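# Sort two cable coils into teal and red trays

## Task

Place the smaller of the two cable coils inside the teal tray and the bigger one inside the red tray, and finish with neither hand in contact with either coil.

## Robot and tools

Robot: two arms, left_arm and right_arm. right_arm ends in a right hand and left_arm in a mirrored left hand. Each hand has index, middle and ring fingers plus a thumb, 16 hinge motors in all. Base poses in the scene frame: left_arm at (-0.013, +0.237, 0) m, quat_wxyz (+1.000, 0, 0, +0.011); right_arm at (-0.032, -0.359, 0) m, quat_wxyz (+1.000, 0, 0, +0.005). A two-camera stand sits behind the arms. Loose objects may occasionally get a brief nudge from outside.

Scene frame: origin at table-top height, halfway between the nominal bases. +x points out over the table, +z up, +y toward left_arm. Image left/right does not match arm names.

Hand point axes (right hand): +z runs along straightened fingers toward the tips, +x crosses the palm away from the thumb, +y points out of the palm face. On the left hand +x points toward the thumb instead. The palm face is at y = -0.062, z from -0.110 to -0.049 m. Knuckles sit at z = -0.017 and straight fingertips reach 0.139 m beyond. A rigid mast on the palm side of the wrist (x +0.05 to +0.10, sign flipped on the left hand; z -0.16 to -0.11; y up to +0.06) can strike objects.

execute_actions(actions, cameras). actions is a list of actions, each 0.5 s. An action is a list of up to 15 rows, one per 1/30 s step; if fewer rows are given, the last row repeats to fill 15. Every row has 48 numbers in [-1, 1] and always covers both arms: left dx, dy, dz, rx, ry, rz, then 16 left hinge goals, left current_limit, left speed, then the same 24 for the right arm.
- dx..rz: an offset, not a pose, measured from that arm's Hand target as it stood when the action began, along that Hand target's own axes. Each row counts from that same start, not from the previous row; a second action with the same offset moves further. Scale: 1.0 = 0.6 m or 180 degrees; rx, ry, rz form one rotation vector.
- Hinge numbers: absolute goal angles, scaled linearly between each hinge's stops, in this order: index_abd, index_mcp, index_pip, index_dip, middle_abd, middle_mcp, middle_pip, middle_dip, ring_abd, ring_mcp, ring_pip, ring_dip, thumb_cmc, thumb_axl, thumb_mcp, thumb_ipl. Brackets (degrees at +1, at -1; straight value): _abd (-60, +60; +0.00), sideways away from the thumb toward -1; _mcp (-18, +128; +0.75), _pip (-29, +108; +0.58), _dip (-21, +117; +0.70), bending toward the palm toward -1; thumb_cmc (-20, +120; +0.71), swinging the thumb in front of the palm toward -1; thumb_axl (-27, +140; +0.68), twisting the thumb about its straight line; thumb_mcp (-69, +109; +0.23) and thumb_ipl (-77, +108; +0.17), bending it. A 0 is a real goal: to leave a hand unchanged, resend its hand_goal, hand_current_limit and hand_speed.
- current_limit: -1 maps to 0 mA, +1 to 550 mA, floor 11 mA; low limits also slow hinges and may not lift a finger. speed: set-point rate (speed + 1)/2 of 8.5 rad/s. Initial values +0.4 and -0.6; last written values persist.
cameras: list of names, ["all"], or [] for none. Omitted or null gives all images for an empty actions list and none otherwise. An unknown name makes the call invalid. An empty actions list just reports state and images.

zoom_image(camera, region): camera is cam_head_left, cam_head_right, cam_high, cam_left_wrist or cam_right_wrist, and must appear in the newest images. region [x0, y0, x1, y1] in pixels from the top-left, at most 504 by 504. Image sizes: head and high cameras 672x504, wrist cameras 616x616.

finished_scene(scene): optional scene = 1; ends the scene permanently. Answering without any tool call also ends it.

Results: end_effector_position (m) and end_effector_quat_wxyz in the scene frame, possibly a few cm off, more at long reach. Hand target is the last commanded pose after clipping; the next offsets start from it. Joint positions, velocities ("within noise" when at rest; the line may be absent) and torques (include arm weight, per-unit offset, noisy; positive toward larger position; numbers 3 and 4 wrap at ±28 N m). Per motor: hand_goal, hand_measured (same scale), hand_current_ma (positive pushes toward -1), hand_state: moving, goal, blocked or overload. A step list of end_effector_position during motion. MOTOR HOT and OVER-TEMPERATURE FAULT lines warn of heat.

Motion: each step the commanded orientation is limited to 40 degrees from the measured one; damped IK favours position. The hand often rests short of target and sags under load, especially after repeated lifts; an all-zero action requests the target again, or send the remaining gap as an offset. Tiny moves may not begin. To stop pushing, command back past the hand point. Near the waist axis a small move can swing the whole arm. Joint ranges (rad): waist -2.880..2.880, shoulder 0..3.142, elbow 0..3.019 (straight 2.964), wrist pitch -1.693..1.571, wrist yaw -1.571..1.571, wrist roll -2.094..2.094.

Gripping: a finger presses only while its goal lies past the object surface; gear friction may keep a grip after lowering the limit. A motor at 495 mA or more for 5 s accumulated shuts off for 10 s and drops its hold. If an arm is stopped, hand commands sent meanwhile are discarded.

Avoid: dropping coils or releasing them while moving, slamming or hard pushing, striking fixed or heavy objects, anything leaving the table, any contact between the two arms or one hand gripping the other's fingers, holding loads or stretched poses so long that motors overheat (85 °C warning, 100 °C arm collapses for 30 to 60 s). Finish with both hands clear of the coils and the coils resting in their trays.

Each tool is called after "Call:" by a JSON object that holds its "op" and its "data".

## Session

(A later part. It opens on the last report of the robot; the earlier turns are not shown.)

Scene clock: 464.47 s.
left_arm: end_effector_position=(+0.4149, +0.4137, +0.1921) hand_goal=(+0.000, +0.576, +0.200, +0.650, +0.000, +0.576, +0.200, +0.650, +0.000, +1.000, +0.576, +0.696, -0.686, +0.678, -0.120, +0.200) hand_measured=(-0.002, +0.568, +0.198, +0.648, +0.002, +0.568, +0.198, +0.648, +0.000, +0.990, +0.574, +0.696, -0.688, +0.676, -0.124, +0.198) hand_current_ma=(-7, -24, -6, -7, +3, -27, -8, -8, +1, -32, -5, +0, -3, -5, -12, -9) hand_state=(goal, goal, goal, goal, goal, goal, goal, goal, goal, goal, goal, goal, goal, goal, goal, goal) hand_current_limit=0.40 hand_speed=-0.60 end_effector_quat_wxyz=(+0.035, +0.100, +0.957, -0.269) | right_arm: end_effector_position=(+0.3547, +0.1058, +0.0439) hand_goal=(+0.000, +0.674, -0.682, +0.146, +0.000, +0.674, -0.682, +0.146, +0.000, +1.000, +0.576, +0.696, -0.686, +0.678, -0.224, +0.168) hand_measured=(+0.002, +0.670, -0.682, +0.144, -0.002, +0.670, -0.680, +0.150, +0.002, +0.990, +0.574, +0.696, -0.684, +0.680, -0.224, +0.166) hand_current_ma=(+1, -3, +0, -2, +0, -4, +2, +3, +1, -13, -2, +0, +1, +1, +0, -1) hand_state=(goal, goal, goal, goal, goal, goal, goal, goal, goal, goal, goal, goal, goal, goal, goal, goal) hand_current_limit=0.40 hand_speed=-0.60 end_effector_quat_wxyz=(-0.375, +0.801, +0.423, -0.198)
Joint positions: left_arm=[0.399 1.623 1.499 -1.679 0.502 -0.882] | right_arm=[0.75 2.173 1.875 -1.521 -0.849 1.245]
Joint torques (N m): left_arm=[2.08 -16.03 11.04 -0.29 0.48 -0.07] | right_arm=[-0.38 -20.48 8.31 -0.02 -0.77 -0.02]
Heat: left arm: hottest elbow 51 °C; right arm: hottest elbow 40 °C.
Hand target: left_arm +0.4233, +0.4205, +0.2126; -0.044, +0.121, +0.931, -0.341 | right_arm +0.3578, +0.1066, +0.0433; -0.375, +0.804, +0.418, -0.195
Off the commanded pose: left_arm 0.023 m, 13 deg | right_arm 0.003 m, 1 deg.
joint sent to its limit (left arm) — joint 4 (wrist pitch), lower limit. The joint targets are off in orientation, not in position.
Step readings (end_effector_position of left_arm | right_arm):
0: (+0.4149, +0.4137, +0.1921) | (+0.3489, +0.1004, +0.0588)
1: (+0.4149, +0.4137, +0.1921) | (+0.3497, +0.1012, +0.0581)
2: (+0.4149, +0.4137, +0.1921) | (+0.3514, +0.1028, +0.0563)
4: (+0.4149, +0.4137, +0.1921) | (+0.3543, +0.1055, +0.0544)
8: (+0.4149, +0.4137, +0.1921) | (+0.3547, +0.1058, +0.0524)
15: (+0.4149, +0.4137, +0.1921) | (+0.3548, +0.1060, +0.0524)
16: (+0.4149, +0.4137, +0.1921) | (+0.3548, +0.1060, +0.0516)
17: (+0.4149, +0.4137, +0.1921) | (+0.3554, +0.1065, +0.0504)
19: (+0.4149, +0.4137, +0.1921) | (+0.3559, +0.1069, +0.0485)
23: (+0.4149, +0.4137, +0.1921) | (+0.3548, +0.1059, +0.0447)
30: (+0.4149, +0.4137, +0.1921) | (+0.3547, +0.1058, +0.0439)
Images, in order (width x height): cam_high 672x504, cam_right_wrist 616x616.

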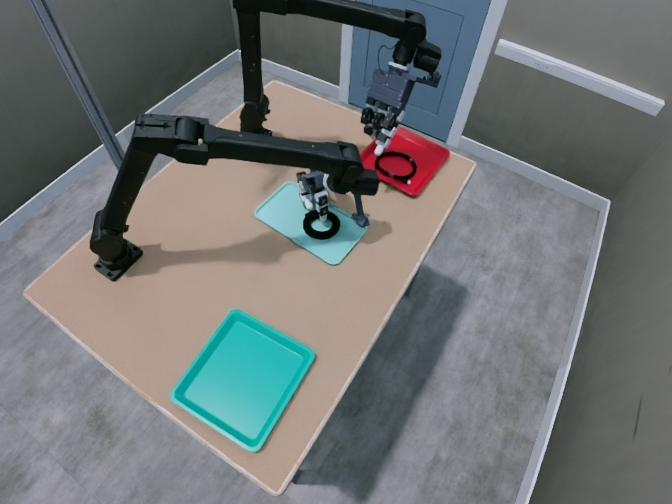

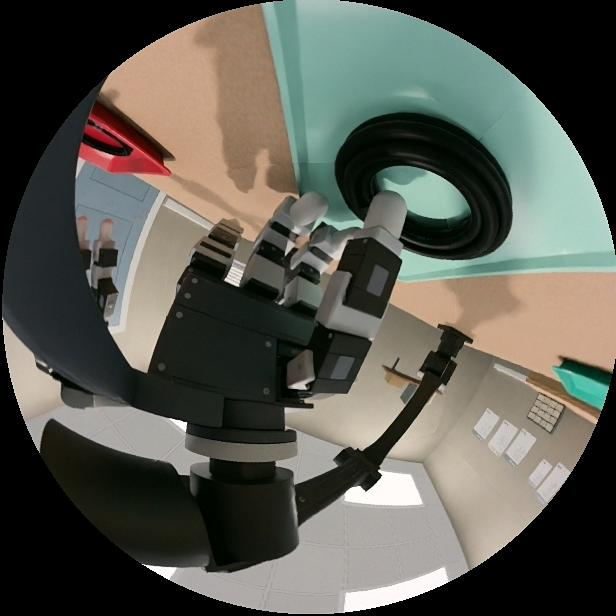

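Call:
{"op": "execute_actions", "data": {"actions": [[[0,0,0,0,0,0,0,0.575,0.2,0.65,0,0.575,0.2,0.65,0,1,0.576,0.696,-0.686,0.678,-0.12,0.2,0.4,-0.6,-0.0123,0.0103,0.024,0,0,0,0,0.673,-0.682,0.145,0,0.673,-0.682,0.145,0,1,0.576,0.696,-0.686,0.678,-0.225,0.168,0.4,-0.6]]], "cameras": ["cam_high","cam_right_wrist"]}}

Call:
{"op": "zoom_image", "data": {"camera": "cam_high", "region": [275, 165, 365, 255]}}

Call:
{"op": "zoom_image", "data": {"camera": "cam_right_wrist", "region": [240, 60, 540, 360]}}

Scene clock: 467.63 s.
left_arm: end_effector_position=(+0.4149, +0.4137, +0.1921) hand_goal=(+0.000, +0.576, +0.200, +0.650, +0.000, +0.576, +0.200, +0.650, +0.000, +1.000, +0.576, +0.696, -0.686, +0.678, -0.120, +0.200) hand_measured=(-0.002, +0.568, +0.198, +0.648, +0.002, +0.568, +0.198, +0.648, +0.000, +0.990, +0.574, +0.696, -0.688, +0.676, -0.124, +0.198) hand_current_ma=(-7, -24, -6, -7, +3, -27, -8, -8, +1, -32, -5, +0, -3, -5, -12, -9) hand_state=(goal, goal, goal, goal, goal, goal, goal, goal, goal, goal, goal, goal, goal, goal, goal, goal) hand_current_limit=0.40 hand_speed=-0.60 end_effector_quat_wxyz=(+0.035, +0.100, +0.957, -0.269) | right_arm: end_effector_position=(+0.3520, +0.1062, +0.0366) hand_goal=(+0.000, +0.674, -0.682, +0.146, +0.000, +0.674, -0.682, +0.146, +0.000, +1.000, +0.576, +0.696, -0.686, +0.678, -0.224, +0.168) hand_measured=(+0.002, +0.670, -0.682, +0.144, -0.002, +0.678, -0.700, +0.150, +0.002, +0.988, +0.574, +0.696, -0.684, +0.680, -0.224, +0.166) hand_current_ma=(+1, -4, +0, -2, +0, +2, -24, +3, +1, -16, -2, +0, +1, +1, +0, -1) hand_state=(goal, goal, goal, goal, goal, goal, goal, goal, goal, goal, goal, goal, goal, goal, goal, goal) hand_current_limit=0.40 hand_speed=-0.60 end_effector_quat_wxyz=(-0.382, +0.800, +0.421, -0.190)
Joint positions: left_arm=[0.399 1.623 1.499 -1.679 0.502 -0.882] | right_arm=[0.75 2.16 1.833 -1.467 -0.861 1.257]
Joint torques (N m): left_arm=[2.08 -15.91 11.06 -0.29 0.48 -0.06] | right_arm=[0.91 -20.54 6.69 0.38 -0.33 0]
Heat: left arm: hottest elbow 51 °C; right arm: hottest elbow 40 °C.
Hand target: left_arm +0.4233, +0.4205, +0.2126; -0.044, +0.121, +0.931, -0.341 | right_arm +0.3477, +0.1046, +0.0292; -0.375, +0.804, +0.418, -0.195
Off the commanded pose: left_arm 0.023 m, 13 deg | right_arm 0.009 m, 1 deg.
joint sent to its limit (left arm) — joint 4 (wrist pitch), lower limit. The joint targets are off in orientation, not in position.
Step readings (end_effector_position of left_arm | right_arm):
0: (+0.4149, +0.4137, +0.1921) | (+0.3547, +0.1058, +0.0439)
1: (+0.4149, +0.4137, +0.1921) | (+0.3539, +0.1054, +0.0410)
2: (+0.4149, +0.4137, +0.1921) | (+0.3540, +0.1058, +0.0385)
4: (+0.4149, +0.4137, +0.1921) | (+0.3517, +0.1064, +0.0362)
8: (+0.4149, +0.4137, +0.1921) | (+0.3520, +0.1062, +0.0368)
15: (+0.4149, +0.4137, +0.1921) | (+0.3520, +0.1062, +0.0366)
Images, in order (width x height): cam_high 672x504, cam_right_wrist 616x616.

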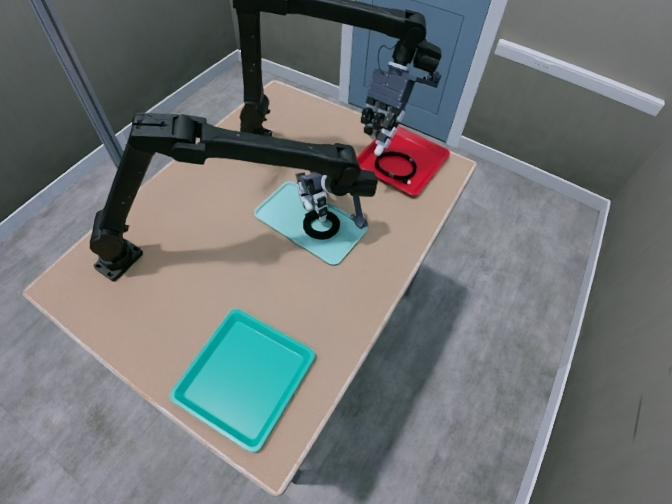

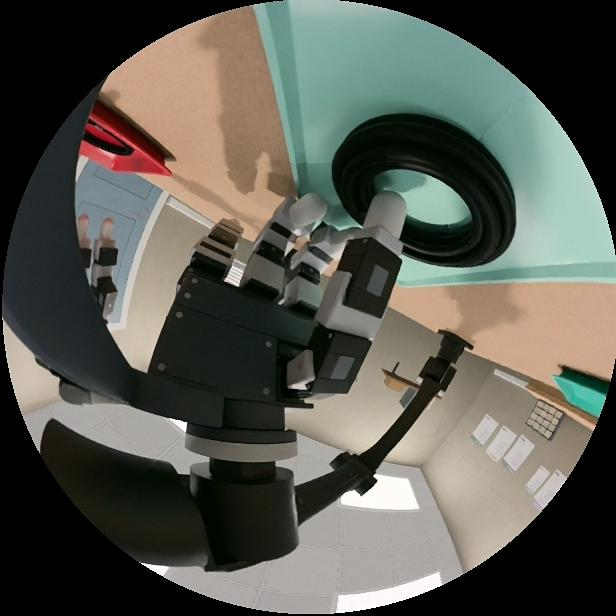

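Scaled by 5.600 from the camera's 672x504 image, which has a finer 960x720 frame.

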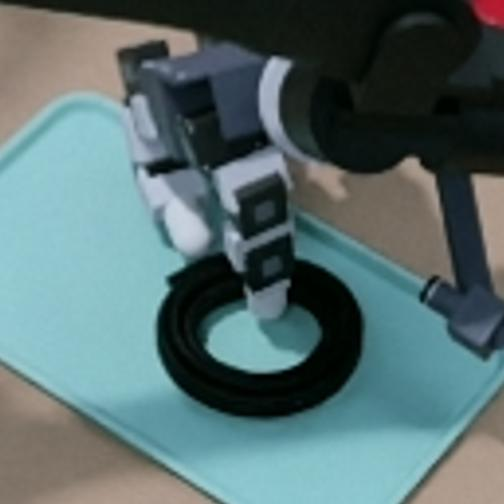

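Scaled by 1.680 from the camera's 616x616 image, which has a finer 880x880 frame.

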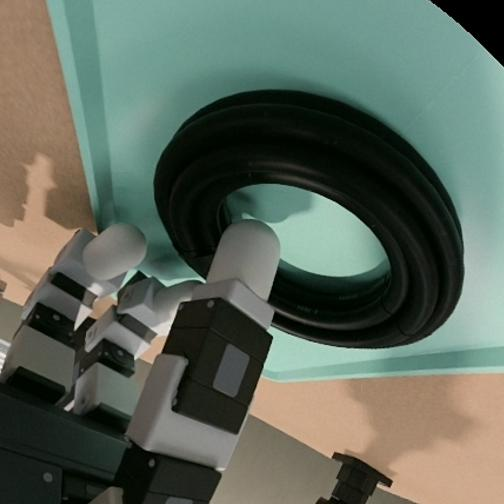

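Call:
{"op": "execute_actions", "data": {"actions": [[[0,0,0,0,0,0,0,0.575,0.2,0.65,0,0.575,0.2,0.65,0,1,0.576,0.696,-0.686,0.678,-0.12,0.2,0.4,-0.6,-0.0106,-0.024,-0.0253,0,0,0,0,0.673,-0.682,0.145,0,0.673,-0.682,0.145,0,1,0.576,0.696,-0.686,0.678,-0.225,0.168,0.4,-0.6]],[[0,0,0,0,0,0,0,0.575,0.2,0.65,0,0.575,0.2,0.65,0,1,0.576,0.696,-0.686,0.678,-0.12,0.2,0.4,-0.6,0,0.0274,0.023,0,0,0,0,0.673,-0.682,0.145,0,0.673,-0.682,0.145,0,1,0.576,0.696,-0.686,0.678,-0.225,0.168,0.4,-0.6]]], "cameras": ["cam_high","cam_right_wrist"]}}

Call:
{"op": "zoom_image", "data": {"camera": "cam_high", "region": [275, 165, 365, 255]}}

Call:
{"op": "zoom_image", "data": {"camera": "cam_right_wrist", "region": [240, 60, 540, 360]}}

Scene clock: 475.67 s.
left_arm: end_effector_position=(+0.4149, +0.4137, +0.1921) hand_goal=(+0.000, +0.576, +0.200, +0.650, +0.000, +0.576, +0.200, +0.650, +0.000, +1.000, +0.576, +0.696, -0.686, +0.678, -0.120, +0.200) hand_measured=(-0.002, +0.568, +0.198, +0.648, +0.002, +0.568, +0.198, +0.648, +0.000, +0.990, +0.574, +0.696, -0.688, +0.676, -0.124, +0.198) hand_current_ma=(-7, -24, -6, -7, +3, -27, -8, -8, +1, -32, -5, +0, -3, -5, -12, -9) hand_state=(goal, goal, goal, goal, goal, goal, goal, goal, goal, goal, goal, goal, goal, goal, goal, goal) hand_current_limit=0.40 hand_speed=-0.60 end_effector_quat_wxyz=(+0.035, +0.100, +0.957, -0.269) | right_arm: end_effector_position=(+0.3471, +0.1010, +0.0364) hand_goal=(+0.000, +0.674, -0.682, +0.146, +0.000, +0.674, -0.682, +0.146, +0.000, +1.000, +0.576, +0.696, -0.686, +0.678, -0.224, +0.168) hand_measured=(+0.002, +0.670, -0.682, +0.144, -0.002, +0.678, -0.696, +0.150, +0.002, +0.988, +0.574, +0.696, -0.684, +0.680, -0.224, +0.166) hand_current_ma=(+1, -4, +0, -2, -1, +2, -19, +3, +1, -16, -2, +0, +1, +1, +0, -1) hand_state=(goal, goal, goal, goal, goal, goal, goal, goal, goal, goal, goal, goal, goal, goal, goal, goal) hand_current_limit=0.40 hand_speed=-0.60 end_effector_quat_wxyz=(-0.380, +0.801, +0.420, -0.193)
Joint positions: left_arm=[0.399 1.623 1.499 -1.679 0.502 -0.882] | right_arm=[0.75 2.145 1.807 -1.462 -0.859 1.258]
Joint torques (N m): left_arm=[2.08 -15.97 11.06 -0.31 0.49 -0.07] | right_arm=[0.26 -19.14 6.71 0.39 -0.36 -0.09]
Heat: left arm: hottest elbow 51 °C; right arm: hottest elbow 39 °C.
Hand target: left_arm +0.4233, +0.4205, +0.2126; -0.044, +0.121, +0.931, -0.341 | right_arm +0.3460, +0.0980, +0.0286; -0.375, +0.804, +0.418, -0.195
Off the commanded pose: left_arm 0.023 m, 13 deg | right_arm 0.009 m, 1 deg.
joint sent to its limit (left arm) — joint 4 (wrist pitch), lower limit. The joint targets are off in orientation, not in position.
Step readings (end_effector_position of left_arm | right_arm):
0: (+0.4149, +0.4137, +0.1921) | (+0.3519, +0.1062, +0.0366)
1: (+0.4149, +0.4137, +0.1921) | (+0.3516, +0.1059, +0.0381)
2: (+0.4149, +0.4137, +0.1921) | (+0.3511, +0.1047, +0.0385)
4: (+0.4149, +0.4137, +0.1921) | (+0.3488, +0.1014, +0.0394)
8: (+0.4149, +0.4137, +0.1921) | (+0.3472, +0.0997, +0.0393)
15: (+0.4149, +0.4137, +0.1921) | (+0.3472, +0.0997, +0.0393)
16: (+0.4149, +0.4137, +0.1921) | (+0.3470, +0.0997, +0.0382)
17: (+0.4149, +0.4137, +0.1921) | (+0.3467, +0.0999, +0.0368)
19: (+0.4149, +0.4137, +0.1921) | (+0.3466, +0.1005, +0.0364)
23: (+0.4149, +0.4137, +0.1921) | (+0.3471, +0.1011, +0.0363)
30: (+0.4149, +0.4137, +0.1921) | (+0.3471, +0.1010, +0.0364)
Images, in order (width x height): cam_high 672x504, cam_right_wrist 616x616.

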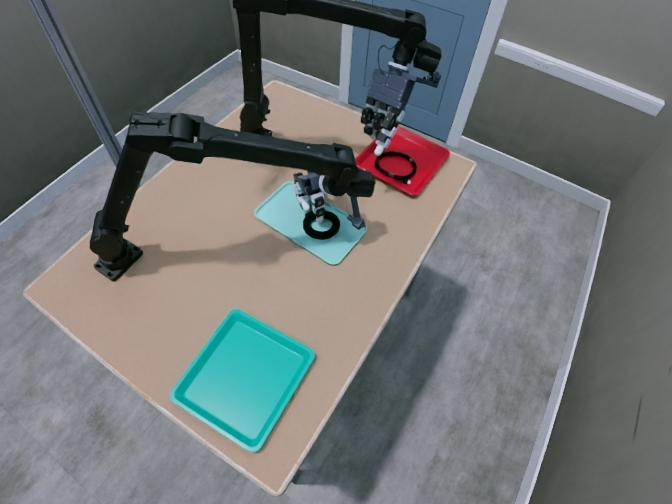

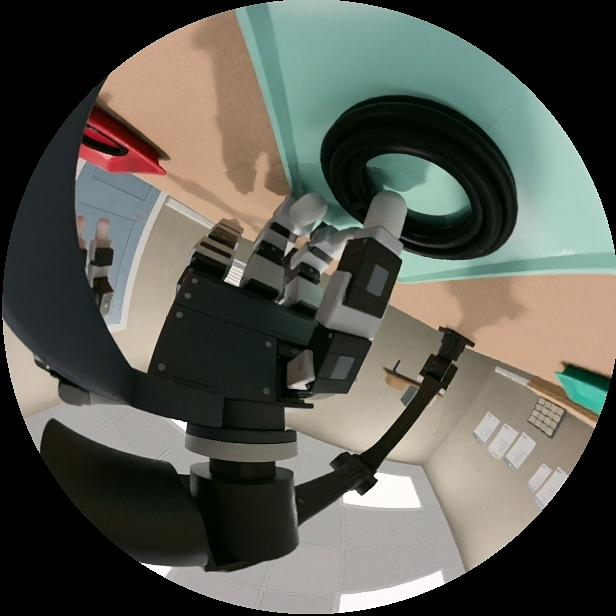

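Scaled by 5.600 from the camera's 672x504 image, which has a finer 960x720 frame.

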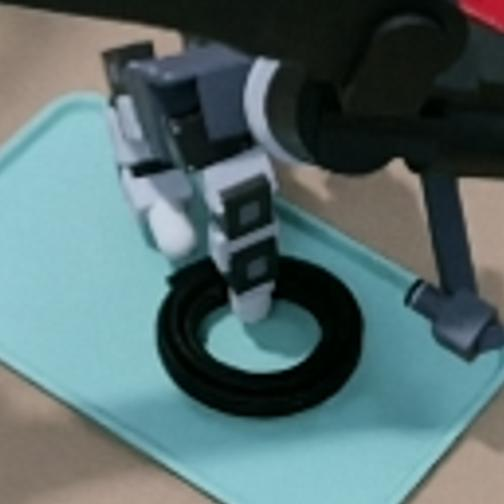

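Scaled by 1.680 from the camera's 616x616 image, which has a finer 880x880 frame.

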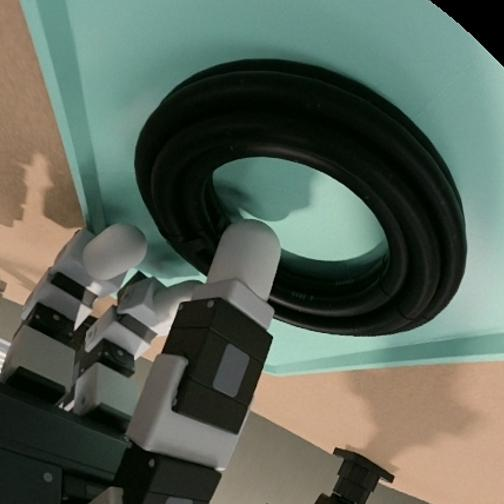

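Call:
{"op": "execute_actions", "data": {"actions": [[[0,0,0,0,0,0,0,0.575,0.2,0.65,0,0.575,0.2,0.65,0,1,0.576,0.696,-0.686,0.678,-0.12,0.2,0.4,-0.6,0,-0.004,-0.0033,0,0,0,0,0.5,-0.61,0.16,0,0.5,-0.61,0.16,0,1,0.576,0.696,-0.686,0.678,-0.24,0.168,0.4,-0.6]],[[0,0,0,0,0,0,0,0.575,0.2,0.65,0,0.575,0.2,0.65,0,1,0.576,0.696,-0.686,0.678,-0.12,0.2,0.4,-0.6,0,0,0,0,0,0,0,0.36,-0.56,0.21,0,0.36,-0.56,0.21,0,1,0.576,0.696,-0.686,0.678,-0.265,0.16,0.4,-0.6]]], "cameras": ["cam_high","cam_right_wrist"]}}

Call:
{"op": "zoom_image", "data": {"camera": "cam_high", "region": [275, 165, 365, 255]}}

Call:
{"op": "zoom_image", "data": {"camera": "cam_right_wrist", "region": [240, 60, 540, 360]}}

Scene clock: 484.70 s.
left_arm: end_effector_position=(+0.4149, +0.4137, +0.1921) hand_goal=(+0.000, +0.576, +0.200, +0.650, +0.000, +0.576, +0.200, +0.650, +0.000, +1.000, +0.576, +0.696, -0.686, +0.678, -0.120, +0.200) hand_measured=(-0.002, +0.568, +0.198, +0.648, +0.002, +0.568, +0.198, +0.648, +0.000, +0.990, +0.574, +0.696, -0.688, +0.676, -0.124, +0.198) hand_current_ma=(-7, -24, -6, -7, +3, -27, -8, -8, +1, -32, -5, +0, -3, -5, -12, -9) hand_state=(goal, goal, goal, goal, goal, goal, goal, goal, goal, goal, goal, goal, goal, goal, goal, goal) hand_current_limit=0.40 hand_speed=-0.60 end_effector_quat_wxyz=(+0.035, +0.100, +0.957, -0.269) | right_arm: end_effector_position=(+0.3455, +0.1038, +0.0425) hand_goal=(+0.000, +0.360, -0.560, +0.210, +0.000, +0.360, -0.560, +0.210, +0.000, +1.000, +0.576, +0.696, -0.686, +0.678, -0.264, +0.160) hand_measured=(+0.002, +0.360, -0.560, +0.208, -0.002, +0.424, -0.564, +0.208, +0.002, +0.988, +0.574, +0.696, -0.684, +0.680, -0.252, +0.168) hand_current_ma=(+1, +0, +0, -2, -1, +167, -3, -2, +1, -16, -2, +0, +1, +1, +20, +11) hand_state=(goal, goal, goal, goal, goal, blocked, goal, goal, goal, goal, goal, goal, goal, goal, goal, goal) hand_current_limit=0.40 hand_speed=-0.60 end_effector_quat_wxyz=(-0.386, +0.798, +0.421, -0.190)
Joint positions: left_arm=[0.399 1.623 1.499 -1.679 0.502 -0.882] | right_arm=[0.751 2.136 1.807 -1.462 -0.87 1.258]
Joint torques (N m): left_arm=[2.08 -15.97 11.06 -0.31 0.48 -0.07] | right_arm=[-0.09 -19.25 6.97 -0.05 0.09 -0.07]
Heat: left arm: hottest elbow 51 °C; right arm: hottest elbow 39 °C.
Hand target: left_arm +0.4233, +0.4205, +0.2126; -0.044, +0.121, +0.931, -0.341 | right_arm +0.3460, +0.0980, +0.0315; -0.375, +0.804, +0.418, -0.196
Off the commanded pose: left_arm 0.023 m, 13 deg | right_arm 0.012 m, 2 deg.
joint sent to its limit (left arm) — joint 4 (wrist pitch), lower limit. The joint targets are off in orientation, not in position.
Step readings (end_effector_position of left_arm | right_arm):
0: (+0.4149, +0.4137, +0.1921) | (+0.3471, +0.1010, +0.0364)
1: (+0.4149, +0.4137, +0.1921) | (+0.3471, +0.1010, +0.0364)
2: (+0.4149, +0.4137, +0.1921) | (+0.3469, +0.1012, +0.0368)
4: (+0.4149, +0.4137, +0.1921) | (+0.3467, +0.1019, +0.0383)
8: (+0.4149, +0.4137, +0.1921) | (+0.3465, +0.1024, +0.0400)
15: (+0.4149, +0.4137, +0.1921) | (+0.3459, +0.1030, +0.0402)
16: (+0.4149, +0.4137, +0.1921) | (+0.3459, +0.1030, +0.0402)
17: (+0.4149, +0.4137, +0.1921) | (+0.3458, +0.1032, +0.0403)
19: (+0.4149, +0.4137, +0.1921) | (+0.3455, +0.1037, +0.0417)
23: (+0.4149, +0.4137, +0.1921) | (+0.3455, +0.1038, +0.0425)
30: (+0.4149, +0.4137, +0.1921) | (+0.3455, +0.1038, +0.0425)
Images, in order (width x height): cam_high 672x504, cam_right_wrist 616x616.

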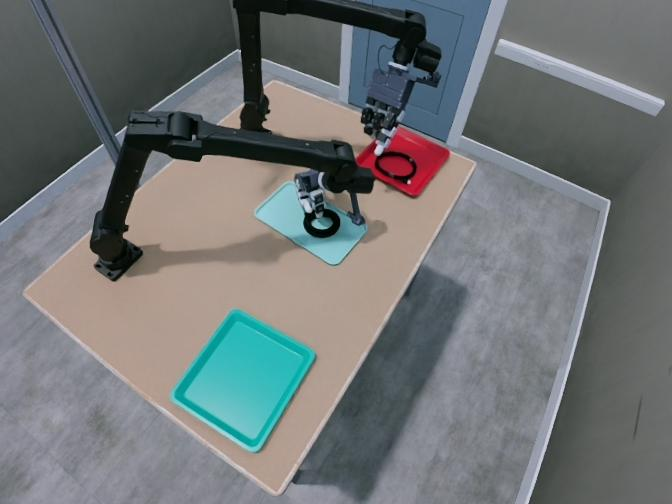

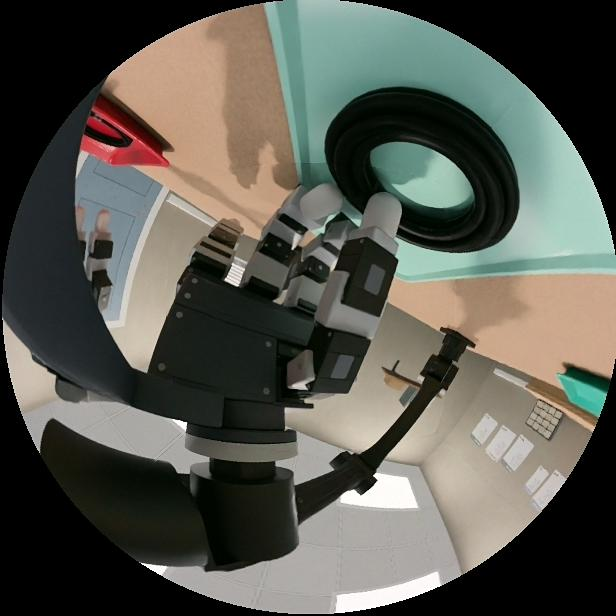

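Scaled by 5.600 from the camera's 672x504 image, which has a finer 960x720 frame.

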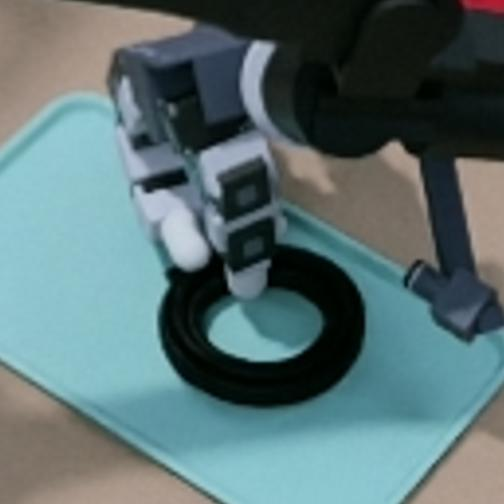

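Scaled by 1.680 from the camera's 616x616 image, which has a finer 880x880 frame.

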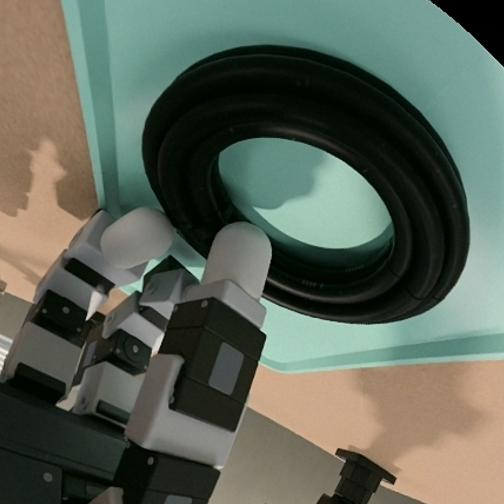

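Call:
{"op": "execute_actions", "data": {"actions": [[[0,0,0,0,0,0,0,0.575,0.2,0.65,0,0.575,0.2,0.65,0,1,0.576,0.696,-0.686,0.678,-0.12,0.2,0.4,-0.6,0,-0.015,-0.0126,0,0,0,0,0.753,-0.609,-0.039,0,0.753,-0.609,-0.039,0,1,0.8,0.9,-0.686,0.678,-0.225,0.168,0.4,-0.6]],[[0,0,0,0,0,0,0,0.575,0.2,0.65,0,0.575,0.2,0.65,0,1,0.576,0.696,-0.686,0.678,-0.12,0.2,0.4,-0.6,0,-0.0255,-0.0214,0,0,0,0,0.753,-0.609,-0.039,0,0.753,-0.609,-0.039,0,1,0.8,0.9,-0.686,0.678,-0.225,0.168,0.4,-0.6]],[[0,0,0,0,0,0,0,0.575,0.2,0.65,0,0.575,0.2,0.65,0,1,0.576,0.696,-0.686,0.678,-0.12,0.2,0.4,-0.6,-0.026,0.0026,-0.0031,0,-0.0851,-0.0714,0,0.753,-0.609,-0.039,0,0.753,-0.609,-0.039,0,1,0.8,0.9,-0.686,0.678,-0.225,0.168,0.4,-0.6]]], "cameras": ["cam_high","cam_right_wrist"]}}

Call:
{"op": "zoom_image", "data": {"camera": "cam_high", "region": [275, 165, 365, 255]}}

Scene clock: 503.77 s.
left_arm: end_effector_position=(+0.4149, +0.4137, +0.1921) hand_goal=(+0.000, +0.576, +0.200, +0.650, +0.000, +0.576, +0.200, +0.650, +0.000, +1.000, +0.576, +0.696, -0.686, +0.678, -0.120, +0.200) hand_measured=(-0.002, +0.568, +0.198, +0.648, +0.002, +0.568, +0.198, +0.648, +0.000, +0.990, +0.574, +0.696, -0.688, +0.676, -0.124, +0.198) hand_current_ma=(-7, -24, -6, -7, +3, -27, -8, -8, +1, -32, -5, +0, -3, -5, -12, -9) hand_state=(goal, goal, goal, goal, goal, goal, goal, goal, goal, goal, goal, goal, goal, goal, goal, goal) hand_current_limit=0.40 hand_speed=-0.60 end_effector_quat_wxyz=(+0.035, +0.100, +0.957, -0.269) | right_arm: end_effector_position=(+0.3385, +0.0727, +0.0446) hand_goal=(+0.000, +0.754, -0.608, -0.038, +0.000, +0.754, -0.608, -0.038, +0.000, +1.000, +0.800, +0.900, -0.686, +0.678, -0.224, +0.168) hand_measured=(+0.002, +0.746, -0.604, -0.034, -0.002, +0.744, -0.610, -0.034, +0.000, +0.988, +0.794, +0.896, -0.686, +0.678, -0.226, +0.168) hand_current_ma=(+1, -10, +4, +3, -1, -11, +0, +3, +0, -16, -6, -3, +0, +0, -1, +0) hand_state=(goal, goal, goal, goal, goal, goal, goal, goal, goal, goal, goal, goal, goal, goal, goal, goal) hand_current_limit=0.40 hand_speed=-0.60 end_effector_quat_wxyz=(-0.331, +0.749, +0.531, -0.220)
Joint positions: left_arm=[0.399 1.623 1.499 -1.679 0.502 -0.882] | right_arm=[0.76 2.134 1.812 -1.67 -0.724 0.945]
Joint torques (N m): left_arm=[2.08 -16.03 11.06 -0.29 0.48 -0.07] | right_arm=[1.03 -22.01 9.31 -1.18 -0.58 -0.29]
Heat: left arm: hottest elbow 51 °C; right arm: hottest elbow 38 °C.
Hand target: left_arm +0.4233, +0.4205, +0.2126; -0.044, +0.121, +0.931, -0.341 | right_arm +0.3392, +0.0839, +0.0634; -0.335, +0.719, +0.551, -0.257
Off the commanded pose: left_arm 0.023 m, 13 deg | right_arm 0.022 m, 6 deg.
joint sent to its limit (left arm) — joint 4 (wrist pitch), lower limit. The joint targets are off in orientation, not in position.
joint sent to its limit (right arm) — joint 4 (wrist pitch), lower limit. The joint targets are off in orientation, not in position.
Step readings (end_effector_position of left_arm | right_arm):
0: (+0.4149, +0.4137, +0.1921) | (+0.3455, +0.1038, +0.0425)
1: (+0.4149, +0.4137, +0.1921) | (+0.3452, +0.1035, +0.0430)
2: (+0.4149, +0.4137, +0.1921) | (+0.3446, +0.1026, +0.0436)
4: (+0.4149, +0.4137, +0.1921) | (+0.3453, +0.1014, +0.0430)
8: (+0.4149, +0.4137, +0.1921) | (+0.3472, +0.0995, +0.0424)
15: (+0.4149, +0.4137, +0.1921) | (+0.3471, +0.0984, +0.0415)
16: (+0.4149, +0.4137, +0.1921) | (+0.3463, +0.0976, +0.0417)
17: (+0.4149, +0.4137, +0.1921) | (+0.3445, +0.0960, +0.0423)
19: (+0.4149, +0.4137, +0.1921) | (+0.3412, +0.0928, +0.0433)
23: (+0.4149, +0.4137, +0.1921) | (+0.3400, +0.0917, +0.0438)
30: (+0.4149, +0.4137, +0.1921) | (+0.3399, +0.0916, +0.0438)
31: (+0.4149, +0.4137, +0.1921) | (+0.3413, +0.0869, +0.0433)
32: (+0.4149, +0.4137, +0.1921) | (+0.3420, +0.0777, +0.0438)
34: (+0.4149, +0.4137, +0.1921) | (+0.3355, +0.0671, +0.0462)
38: (+0.4149, +0.4137, +0.1921) | (+0.3360, +0.0674, +0.0459)
45: (+0.4149, +0.4137, +0.1921) | (+0.3378, +0.0716, +0.0449)
Images, in order (width x height): cam_high 672x504, cam_right_wrist 616x616.

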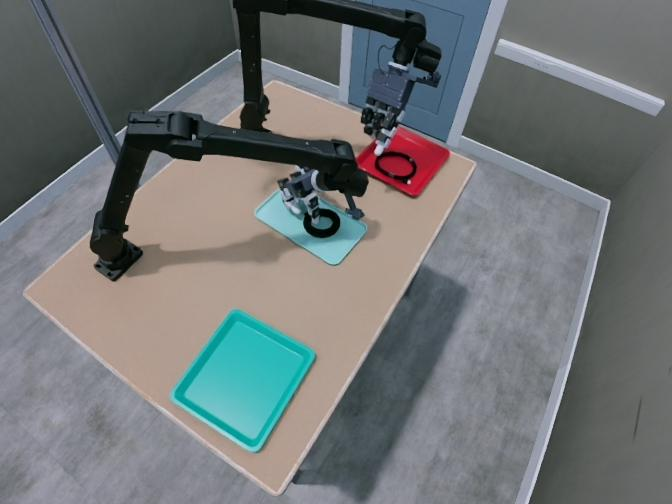

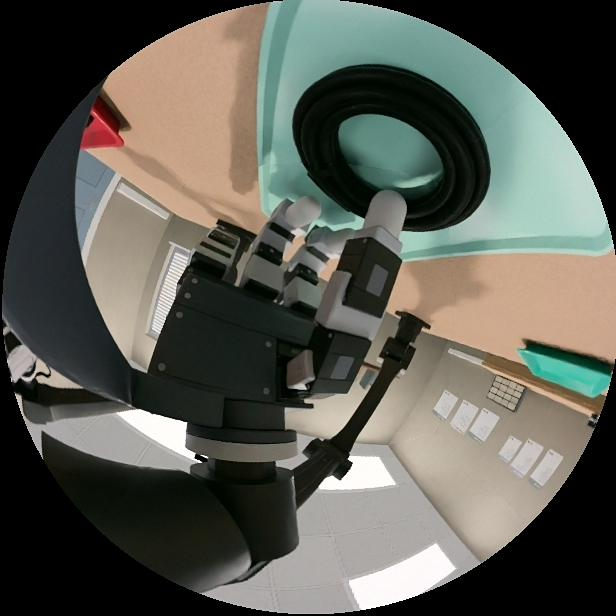

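Scaled by 5.600 from the camera's 672x504 image, which has a finer 960x720 frame.

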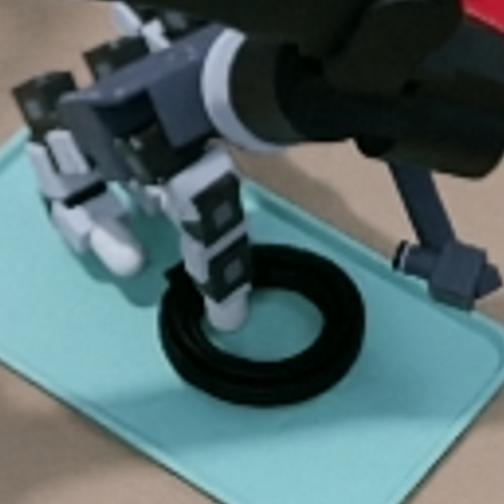

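Call:
{"op": "execute_actions", "data": {"actions": [[[0,0,0,0,0,0,0,0.575,0.2,0.65,0,0.575,0.2,0.65,0,1,0.576,0.696,-0.686,0.678,-0.12,0.2,0.4,-0.6,0.0383,-0.0071,0.0292,0,0,0,0,0.753,-0.609,-0.039,0,0.753,-0.609,-0.039,0,1,0.8,0.9,-0.686,0.678,-0.225,0.168,0.4,-0.6]]], "cameras": ["cam_high","cam_right_wrist"]}}

Call:
{"op": "zoom_image", "data": {"camera": "cam_high", "region": [275, 165, 365, 255]}}

Scene clock: 508.03 s.
left_arm: end_effector_position=(+0.4149, +0.4137, +0.1921) hand_goal=(+0.000, +0.576, +0.200, +0.650, +0.000, +0.576, +0.200, +0.650, +0.000, +1.000, +0.576, +0.696, -0.686, +0.678, -0.120, +0.200) hand_measured=(-0.002, +0.568, +0.198, +0.648, +0.002, +0.568, +0.198, +0.648, +0.000, +0.990, +0.574, +0.696, -0.688, +0.676, -0.124, +0.198) hand_current_ma=(-7, -24, -6, -7, +3, -27, -8, -8, +1, -32, -5, +0, -3, -5, -12, -9) hand_state=(goal, goal, goal, goal, goal, goal, goal, goal, goal, goal, goal, goal, goal, goal, goal, goal) hand_current_limit=0.40 hand_speed=-0.60 end_effector_quat_wxyz=(+0.035, +0.100, +0.957, -0.269) | right_arm: end_effector_position=(+0.3214, +0.0984, +0.0435) hand_goal=(+0.000, +0.754, -0.608, -0.038, +0.000, +0.754, -0.608, -0.038, +0.000, +1.000, +0.800, +0.900, -0.686, +0.678, -0.224, +0.168) hand_measured=(+0.002, +0.746, -0.604, -0.034, -0.002, +0.744, -0.610, -0.034, +0.000, +0.988, +0.794, +0.896, -0.684, +0.680, -0.222, +0.170) hand_current_ma=(+1, -10, +4, +3, -1, -11, +0, +3, +0, -16, -6, -3, +2, +1, +1, +2) hand_state=(goal, goal, goal, goal, goal, goal, goal, goal, goal, goal, goal, goal, goal, goal, goal, goal) hand_current_limit=0.40 hand_speed=-0.60 end_effector_quat_wxyz=(-0.333, +0.735, +0.546, -0.225)
Joint positions: left_arm=[0.399 1.623 1.499 -1.679 0.502 -0.882] | right_arm=[0.809 2.155 1.843 -1.674 -0.738 0.948]
Joint torques (N m): left_arm=[2.08 -15.97 11.06 -0.29 0.48 -0.07] | right_arm=[0.32 -19.9 11.15 -1.18 -0.79 -0.03]
Heat: left arm: hottest elbow 51 °C; right arm: hottest elbow 38 °C.
Hand target: left_arm +0.4233, +0.4205, +0.2126; -0.044, +0.121, +0.931, -0.341 | right_arm +0.3295, +0.1101, +0.0553; -0.336, +0.719, +0.551, -0.258
Off the commanded pose: left_arm 0.023 m, 13 deg | right_arm 0.019 m, 4 deg.
joint sent to its limit (left arm) — joint 4 (wrist pitch), lower limit. The joint targets are off in orientation, not in position.
joint sent to its limit (right arm) — joint 4 (wrist pitch), lower limit. The joint targets are off in orientation, not in position.
Step readings (end_effector_position of left_arm | right_arm):
0: (+0.4149, +0.4137, +0.1921) | (+0.3385, +0.0727, +0.0446)
1: (+0.4149, +0.4137, +0.1921) | (+0.3372, +0.0747, +0.0449)
2: (+0.4149, +0.4137, +0.1921) | (+0.3364, +0.0771, +0.0449)
4: (+0.4149, +0.4137, +0.1921) | (+0.3352, +0.0842, +0.0450)
8: (+0.4149, +0.4137, +0.1921) | (+0.3266, +0.0942, +0.0437)
15: (+0.4149, +0.4137, +0.1921) | (+0.3214, +0.0985, +0.0437)
Images, in order (width x height): cam_high 672x504, cam_right_wrist 616x616.

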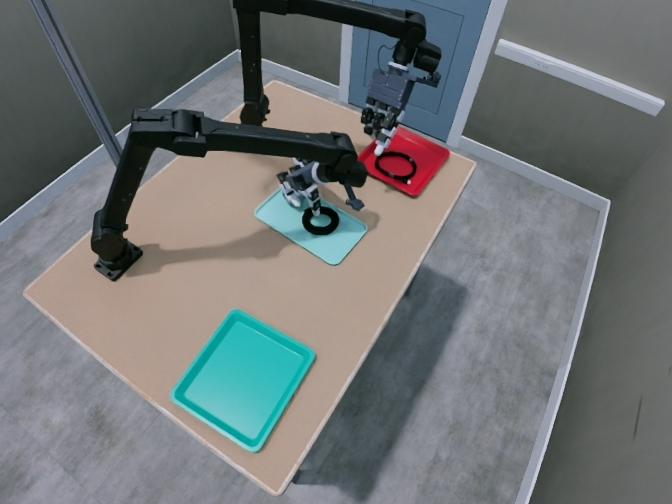

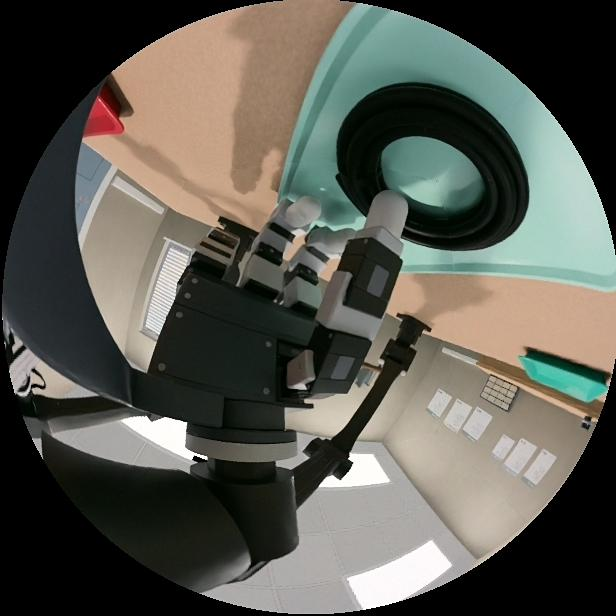

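Scaled by 5.600 from the camera's 672x504 image, which has a finer 960x720 frame.

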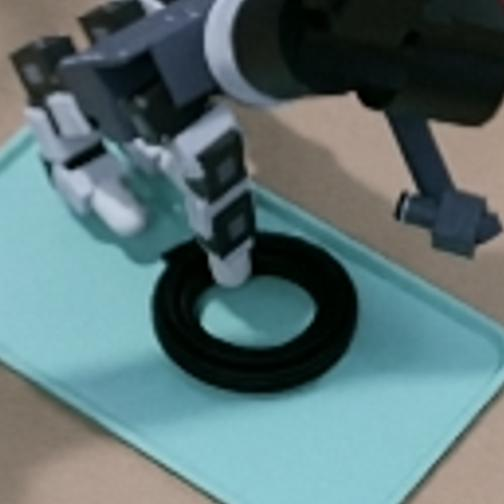

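Call:
{"op": "execute_actions", "data": {"actions": [[[0,0,0,0,0,0,0,0.575,0.2,0.65,0,0.575,0.2,0.65,0,1,0.576,0.696,-0.686,0.678,-0.12,0.2,0.4,-0.6,0.0009,0.0224,0.0147,0,0,0,0,0.753,-0.609,-0.039,0,0.753,-0.609,-0.039,0,1,0.8,0.9,-0.686,0.678,-0.225,0.168,0.4,-0.6]]], "cameras": ["cam_high","cam_right_wrist"]}}

Call:
{"op": "zoom_image", "data": {"camera": "cam_high", "region": [275, 165, 365, 255]}}

Call:
{"op": "zoom_image", "data": {"camera": "cam_right_wrist", "region": [240, 60, 540, 360]}}

Scene clock: 510.30 s.
left_arm: end_effector_position=(+0.4149, +0.4137, +0.1921) hand_goal=(+0.000, +0.576, +0.200, +0.650, +0.000, +0.576, +0.200, +0.650, +0.000, +1.000, +0.576, +0.696, -0.686, +0.678, -0.120, +0.200) hand_measured=(-0.002, +0.568, +0.198, +0.648, +0.002, +0.568, +0.198, +0.648, +0.000, +0.990, +0.574, +0.696, -0.688, +0.676, -0.124, +0.198) hand_current_ma=(-7, -24, -6, -7, +3, -27, -8, -8, +1, -32, -5, +0, -3, -5, -12, -9) hand_state=(goal, goal, goal, goal, goal, goal, goal, goal, goal, goal, goal, goal, goal, goal, goal, goal) hand_current_limit=0.40 hand_speed=-0.60 end_effector_quat_wxyz=(+0.035, +0.100, +0.957, -0.269) | right_arm: end_effector_position=(+0.3221, +0.0984, +0.0322) hand_goal=(+0.000, +0.754, -0.608, -0.038, +0.000, +0.754, -0.608, -0.038, +0.000, +1.000, +0.800, +0.900, -0.686, +0.678, -0.224, +0.168) hand_measured=(+0.002, +0.746, -0.604, -0.034, +0.006, +0.748, -0.614, -0.034, +0.000, +0.988, +0.794, +0.896, -0.682, +0.680, -0.220, +0.170) hand_current_ma=(+1, -10, +4, +3, +5, -7, -6, +3, +0, -16, -6, -3, +4, +2, +6, +2) hand_state=(goal, goal, goal, goal, goal, goal, goal, goal, goal, goal, goal, goal, goal, goal, goal, goal) hand_current_limit=0.40 hand_speed=-0.60 end_effector_quat_wxyz=(-0.331, +0.736, +0.542, -0.235)
Joint positions: left_arm=[0.399 1.623 1.499 -1.679 0.502 -0.882] | right_arm=[0.808 2.183 1.856 -1.681 -0.738 0.948]
Joint torques (N m): left_arm=[2.08 -16.03 11.06 -0.32 0.48 -0.07] | right_arm=[0.03 -18.9 10.65 -0.57 -0.8 -0.19]
Heat: left arm: hottest elbow 51 °C; right arm: hottest elbow 38 °C.
Hand target: left_arm +0.4233, +0.4205, +0.2126; -0.044, +0.121, +0.931, -0.341 | right_arm +0.3315, +0.1102, +0.0395; -0.335, +0.719, +0.551, -0.257
Off the commanded pose: left_arm 0.023 m, 13 deg | right_arm 0.017 m, 3 deg.
joint sent to its limit (left arm) — joint 4 (wrist pitch), lower limit. The joint targets are off in orientation, not in position.
joint sent to its limit (right arm) — joint 4 (wrist pitch), lower limit. The joint targets are off in orientation, not in position.
Step readings (end_effector_position of left_arm | right_arm):
0: (+0.4149, +0.4137, +0.1921) | (+0.3214, +0.0984, +0.0435)
1: (+0.4149, +0.4137, +0.1921) | (+0.3215, +0.0985, +0.0425)
2: (+0.4149, +0.4137, +0.1921) | (+0.3220, +0.0990, +0.0418)
4: (+0.4149, +0.4137, +0.1921) | (+0.3231, +0.1003, +0.0384)
8: (+0.4149, +0.4137, +0.1921) | (+0.3225, +0.0988, +0.0329)
15: (+0.4149, +0.4137, +0.1921) | (+0.3221, +0.0984, +0.0322)
Images, in order (width x height): cam_high 672x504, cam_right_wrist 616x616.

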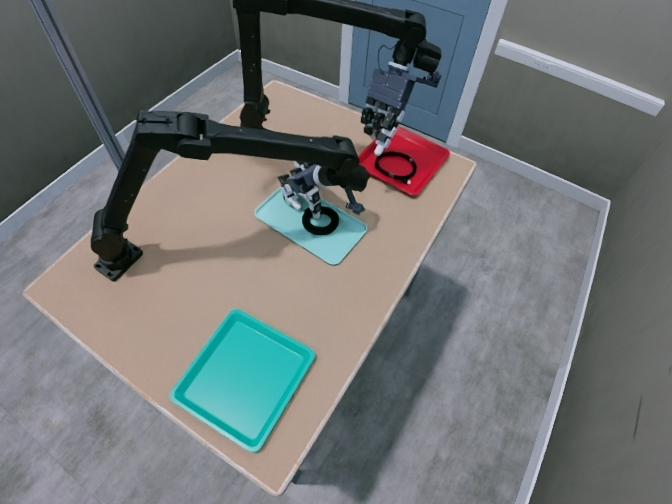

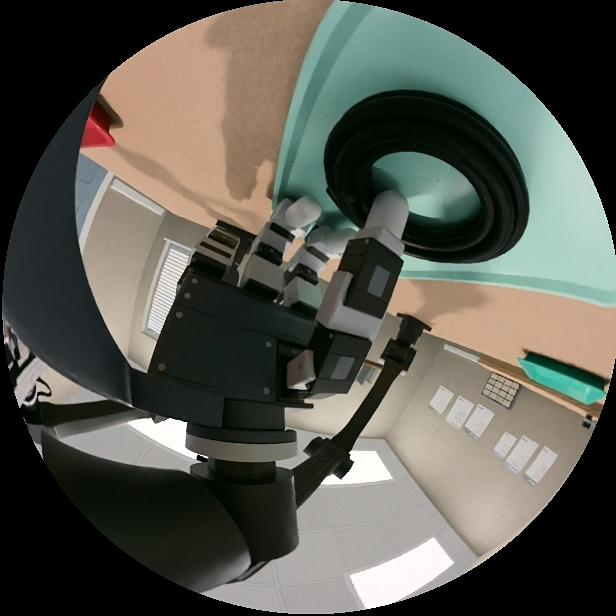

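Scaled by 5.600 from the camera's 672x504 image, which has a finer 960x720 frame.

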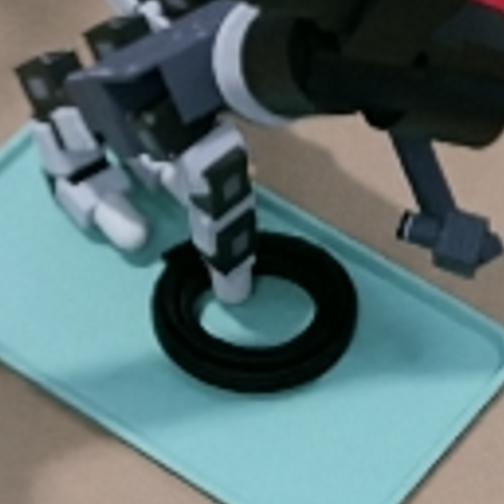

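Scaled by 1.680 from the camera's 616x616 image, which has a finer 880x880 frame.

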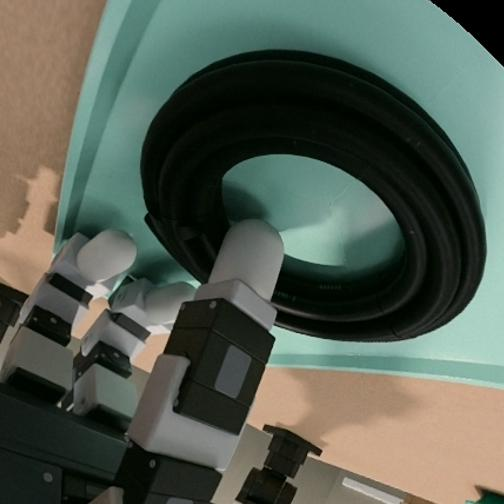

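Call:
{"op": "execute_actions", "data": {"actions": [[[0,0,0,0,0,0,0,0.575,0.2,0.65,0,0.575,0.2,0.65,0,1,0.576,0.696,-0.686,0.678,-0.12,0.2,0.4,-0.6,-0.0064,0.0088,0.0052,0,0,0,0,0.753,-0.609,-0.039,0,0.753,-0.609,-0.039,0,1,0.8,0.9,-0.686,0.678,-0.225,0.168,0.4,-0.6]]], "cameras": []}}

Scene clock: 512.27 s.
left_arm: end_effector_position=(+0.4149, +0.4137, +0.1921) hand_goal=(+0.000, +0.576, +0.200, +0.650, +0.000, +0.576, +0.200, +0.650, +0.000, +1.000, +0.576, +0.696, -0.686, +0.678, -0.120, +0.200) hand_measured=(-0.002, +0.568, +0.198, +0.648, +0.002, +0.568, +0.198, +0.648, +0.000, +0.990, +0.574, +0.696, -0.688, +0.676, -0.124, +0.198) hand_current_ma=(-7, -24, -6, -7, +3, -27, -8, -8, +1, -32, -5, +0, -3, -5, -12, -9) hand_state=(goal, goal, goal, goal, goal, goal, goal, goal, goal, goal, goal, goal, goal, goal, goal, goal) hand_current_limit=0.40 hand_speed=-0.60 end_effector_quat_wxyz=(+0.035, +0.100, +0.957, -0.269) | right_arm: end_effector_position=(+0.3221, +0.0983, +0.0322) hand_goal=(+0.000, +0.754, -0.608, -0.038, +0.000, +0.754, -0.608, -0.038, +0.000, +1.000, +0.800, +0.900, -0.686, +0.678, -0.224, +0.168) hand_measured=(+0.002, +0.746, -0.604, -0.034, +0.006, +0.748, -0.614, -0.034, +0.000, +0.988, +0.794, +0.896, -0.682, +0.680, -0.220, +0.170) hand_current_ma=(+1, -10, +4, +3, +5, -7, -6, +3, +0, -16, -6, -3, +4, +2, +6, +2) hand_state=(goal, goal, goal, goal, goal, goal, goal, goal, goal, goal, goal, goal, goal, goal, goal, goal) hand_current_limit=0.40 hand_speed=-0.60 end_effector_quat_wxyz=(-0.331, +0.736, +0.542, -0.235)
Joint positions: left_arm=[0.399 1.623 1.499 -1.679 0.502 -0.882] | right_arm=[0.808 2.183 1.856 -1.681 -0.737 0.948]
Joint torques (N m): left_arm=[2.08 -16.03 11.04 -0.29 0.49 -0.07] | right_arm=[-0.15 -18.96 9.89 -0.75 -0.68 -0.23]
Heat: left arm: hottest elbow 51 °C; right arm: hottest elbow 38 °C.
Hand target: left_arm +0.4233, +0.4205, +0.2126; -0.044, +0.121, +0.931, -0.341 | right_arm +0.3315, +0.1062, +0.0335; -0.335, +0.719, +0.551, -0.257
Off the commanded pose: left_arm 0.023 m, 13 deg | right_arm 0.012 m, 3 deg.
joint sent to its limit (left arm) — joint 4 (wrist pitch), lower limit. The joint targets are off in orientation, not in position.
joint sent to its limit (right arm) — joint 4 (wrist pitch), lower limit. The joint targets are off in orientation, not in position.
Step readings (end_effector_position of left_arm | right_arm):
0: (+0.4149, +0.4137, +0.1921) | (+0.3221, +0.0984, +0.0322)
1: (+0.4149, +0.4137, +0.1921) | (+0.3221, +0.0983, +0.0322)
2: (+0.4149, +0.4137, +0.1921) | (+0.3221, +0.0983, +0.0322)
4: (+0.4149, +0.4137, +0.1921) | (+0.3221, +0.0983, +0.0322)
8: (+0.4149, +0.4137, +0.1921) | (+0.3221, +0.0983, +0.0322)
15: (+0.4149, +0.4137, +0.1921) | (+0.3221, +0.0983, +0.0322)
No camera images: "cameras" was empty.

Call:
{"op": "execute_actions", "data": {"actions": [[[0,0,0,0,0,0,0,0.575,0.2,0.65,0,0.575,0.2,0.65,0,1,0.576,0.696,-0.686,0.678,-0.12,0.2,0.4,-0.6,-0.004,0.0075,0.005,0,0,0,0,0.753,-0.609,-0.039,0,0.753,-0.609,-0.039,0,1,0.8,0.9,-0.686,0.678,-0.225,0.168,0.4,-0.6]]], "cameras": ["cam_high"]}}

Call:
{"op": "zoom_image", "data": {"camera": "cam_high", "region": [275, 165, 365, 255]}}

Scene clock: 513.97 s.
left_arm: end_effector_position=(+0.4149, +0.4137, +0.1921) hand_goal=(+0.000, +0.576, +0.200, +0.650, +0.000, +0.576, +0.200, +0.650, +0.000, +1.000, +0.576, +0.696, -0.686, +0.678, -0.120, +0.200) hand_measured=(-0.002, +0.568, +0.198, +0.648, +0.002, +0.568, +0.198, +0.648, +0.000, +0.990, +0.574, +0.696, -0.688, +0.676, -0.124, +0.198) hand_current_ma=(-7, -24, -6, -7, +3, -27, -8, -8, +1, -32, -5, +0, -3, -5, -12, -9) hand_state=(goal, goal, goal, goal, goal, goal, goal, goal, goal, goal, goal, goal, goal, goal, goal, goal) hand_current_limit=0.40 hand_speed=-0.60 end_effector_quat_wxyz=(+0.035, +0.100, +0.957, -0.269) | right_arm: end_effector_position=(+0.3221, +0.0985, +0.0316) hand_goal=(+0.000, +0.754, -0.608, -0.038, +0.000, +0.754, -0.608, -0.038, +0.000, +1.000, +0.800, +0.900, -0.686, +0.678, -0.224, +0.168) hand_measured=(+0.002, +0.746, -0.604, -0.034, +0.006, +0.748, -0.614, -0.034, +0.000, +0.988, +0.794, +0.896, -0.682, +0.680, -0.220, +0.170) hand_current_ma=(+1, -10, +4, +3, +5, -7, -6, +3, +0, -16, -6, -3, +4, +2, +6, +2) hand_state=(goal, goal, goal, goal, goal, goal, goal, goal, goal, goal, goal, goal, goal, goal, goal, goal) hand_current_limit=0.40 hand_speed=-0.60 end_effector_quat_wxyz=(-0.331, +0.735, +0.543, -0.235)
Joint positions: left_arm=[0.399 1.623 1.499 -1.679 0.502 -0.882] | right_arm=[0.808 2.184 1.856 -1.682 -0.737 0.944]
Joint torques (N m): left_arm=[2.08 -16.03 11.06 -0.29 0.48 -0.07] | right_arm=[-0.26 -19.31 9.63 -0.81 -0.68 -0.31]
Heat: left arm: hottest elbow 51 °C; right arm: hottest elbow 38 °C.
Hand target: left_arm +0.4233, +0.4205, +0.2126; -0.044, +0.121, +0.931, -0.341 | right_arm +0.3313, +0.1039, +0.0280; -0.336, +0.719, +0.551, -0.257
Off the commanded pose: left_arm 0.023 m, 13 deg | right_arm 0.011 m, 3 deg.
joint sent to its limit (left arm) — joint 4 (wrist pitch), lower limit. The joint targets are off in orientation, not in position.
joint sent to its limit (right arm) — joint 4 (wrist pitch), lower limit. The joint targets are off in orientation, not in position.
Step readings (end_effector_position of left_arm | right_arm):
0: (+0.4149, +0.4137, +0.1921) | (+0.3221, +0.0983, +0.0322)
1: (+0.4149, +0.4137, +0.1921) | (+0.3221, +0.0983, +0.0318)
2: (+0.4149, +0.4137, +0.1921) | (+0.3221, +0.0984, +0.0316)
4: (+0.4149, +0.4137, +0.1921) | (+0.3221, +0.0984, +0.0316)
8: (+0.4149, +0.4137, +0.1921) | (+0.3221, +0.0985, +0.0316)
15: (+0.4149, +0.4137, +0.1921) | (+0.3221, +0.0985, +0.0316)
Images, in order (width x height): cam_high 672x504.

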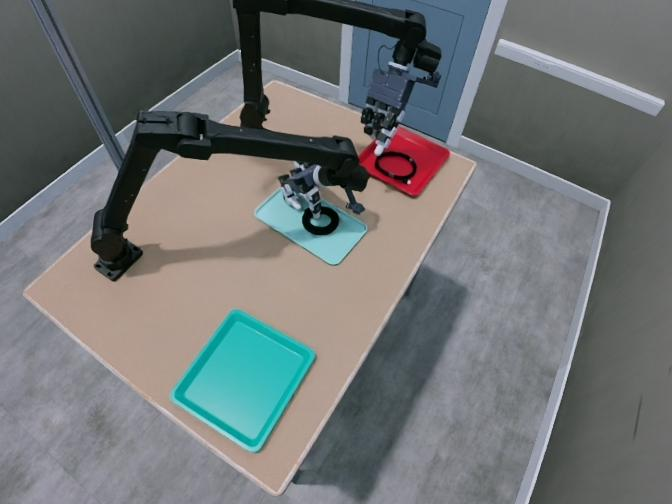

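Scaled by 5.600 from the camera's 672x504 image, which has a finer 960x720 frame.

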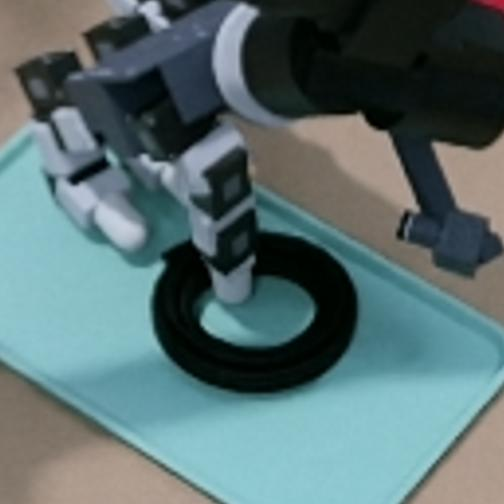

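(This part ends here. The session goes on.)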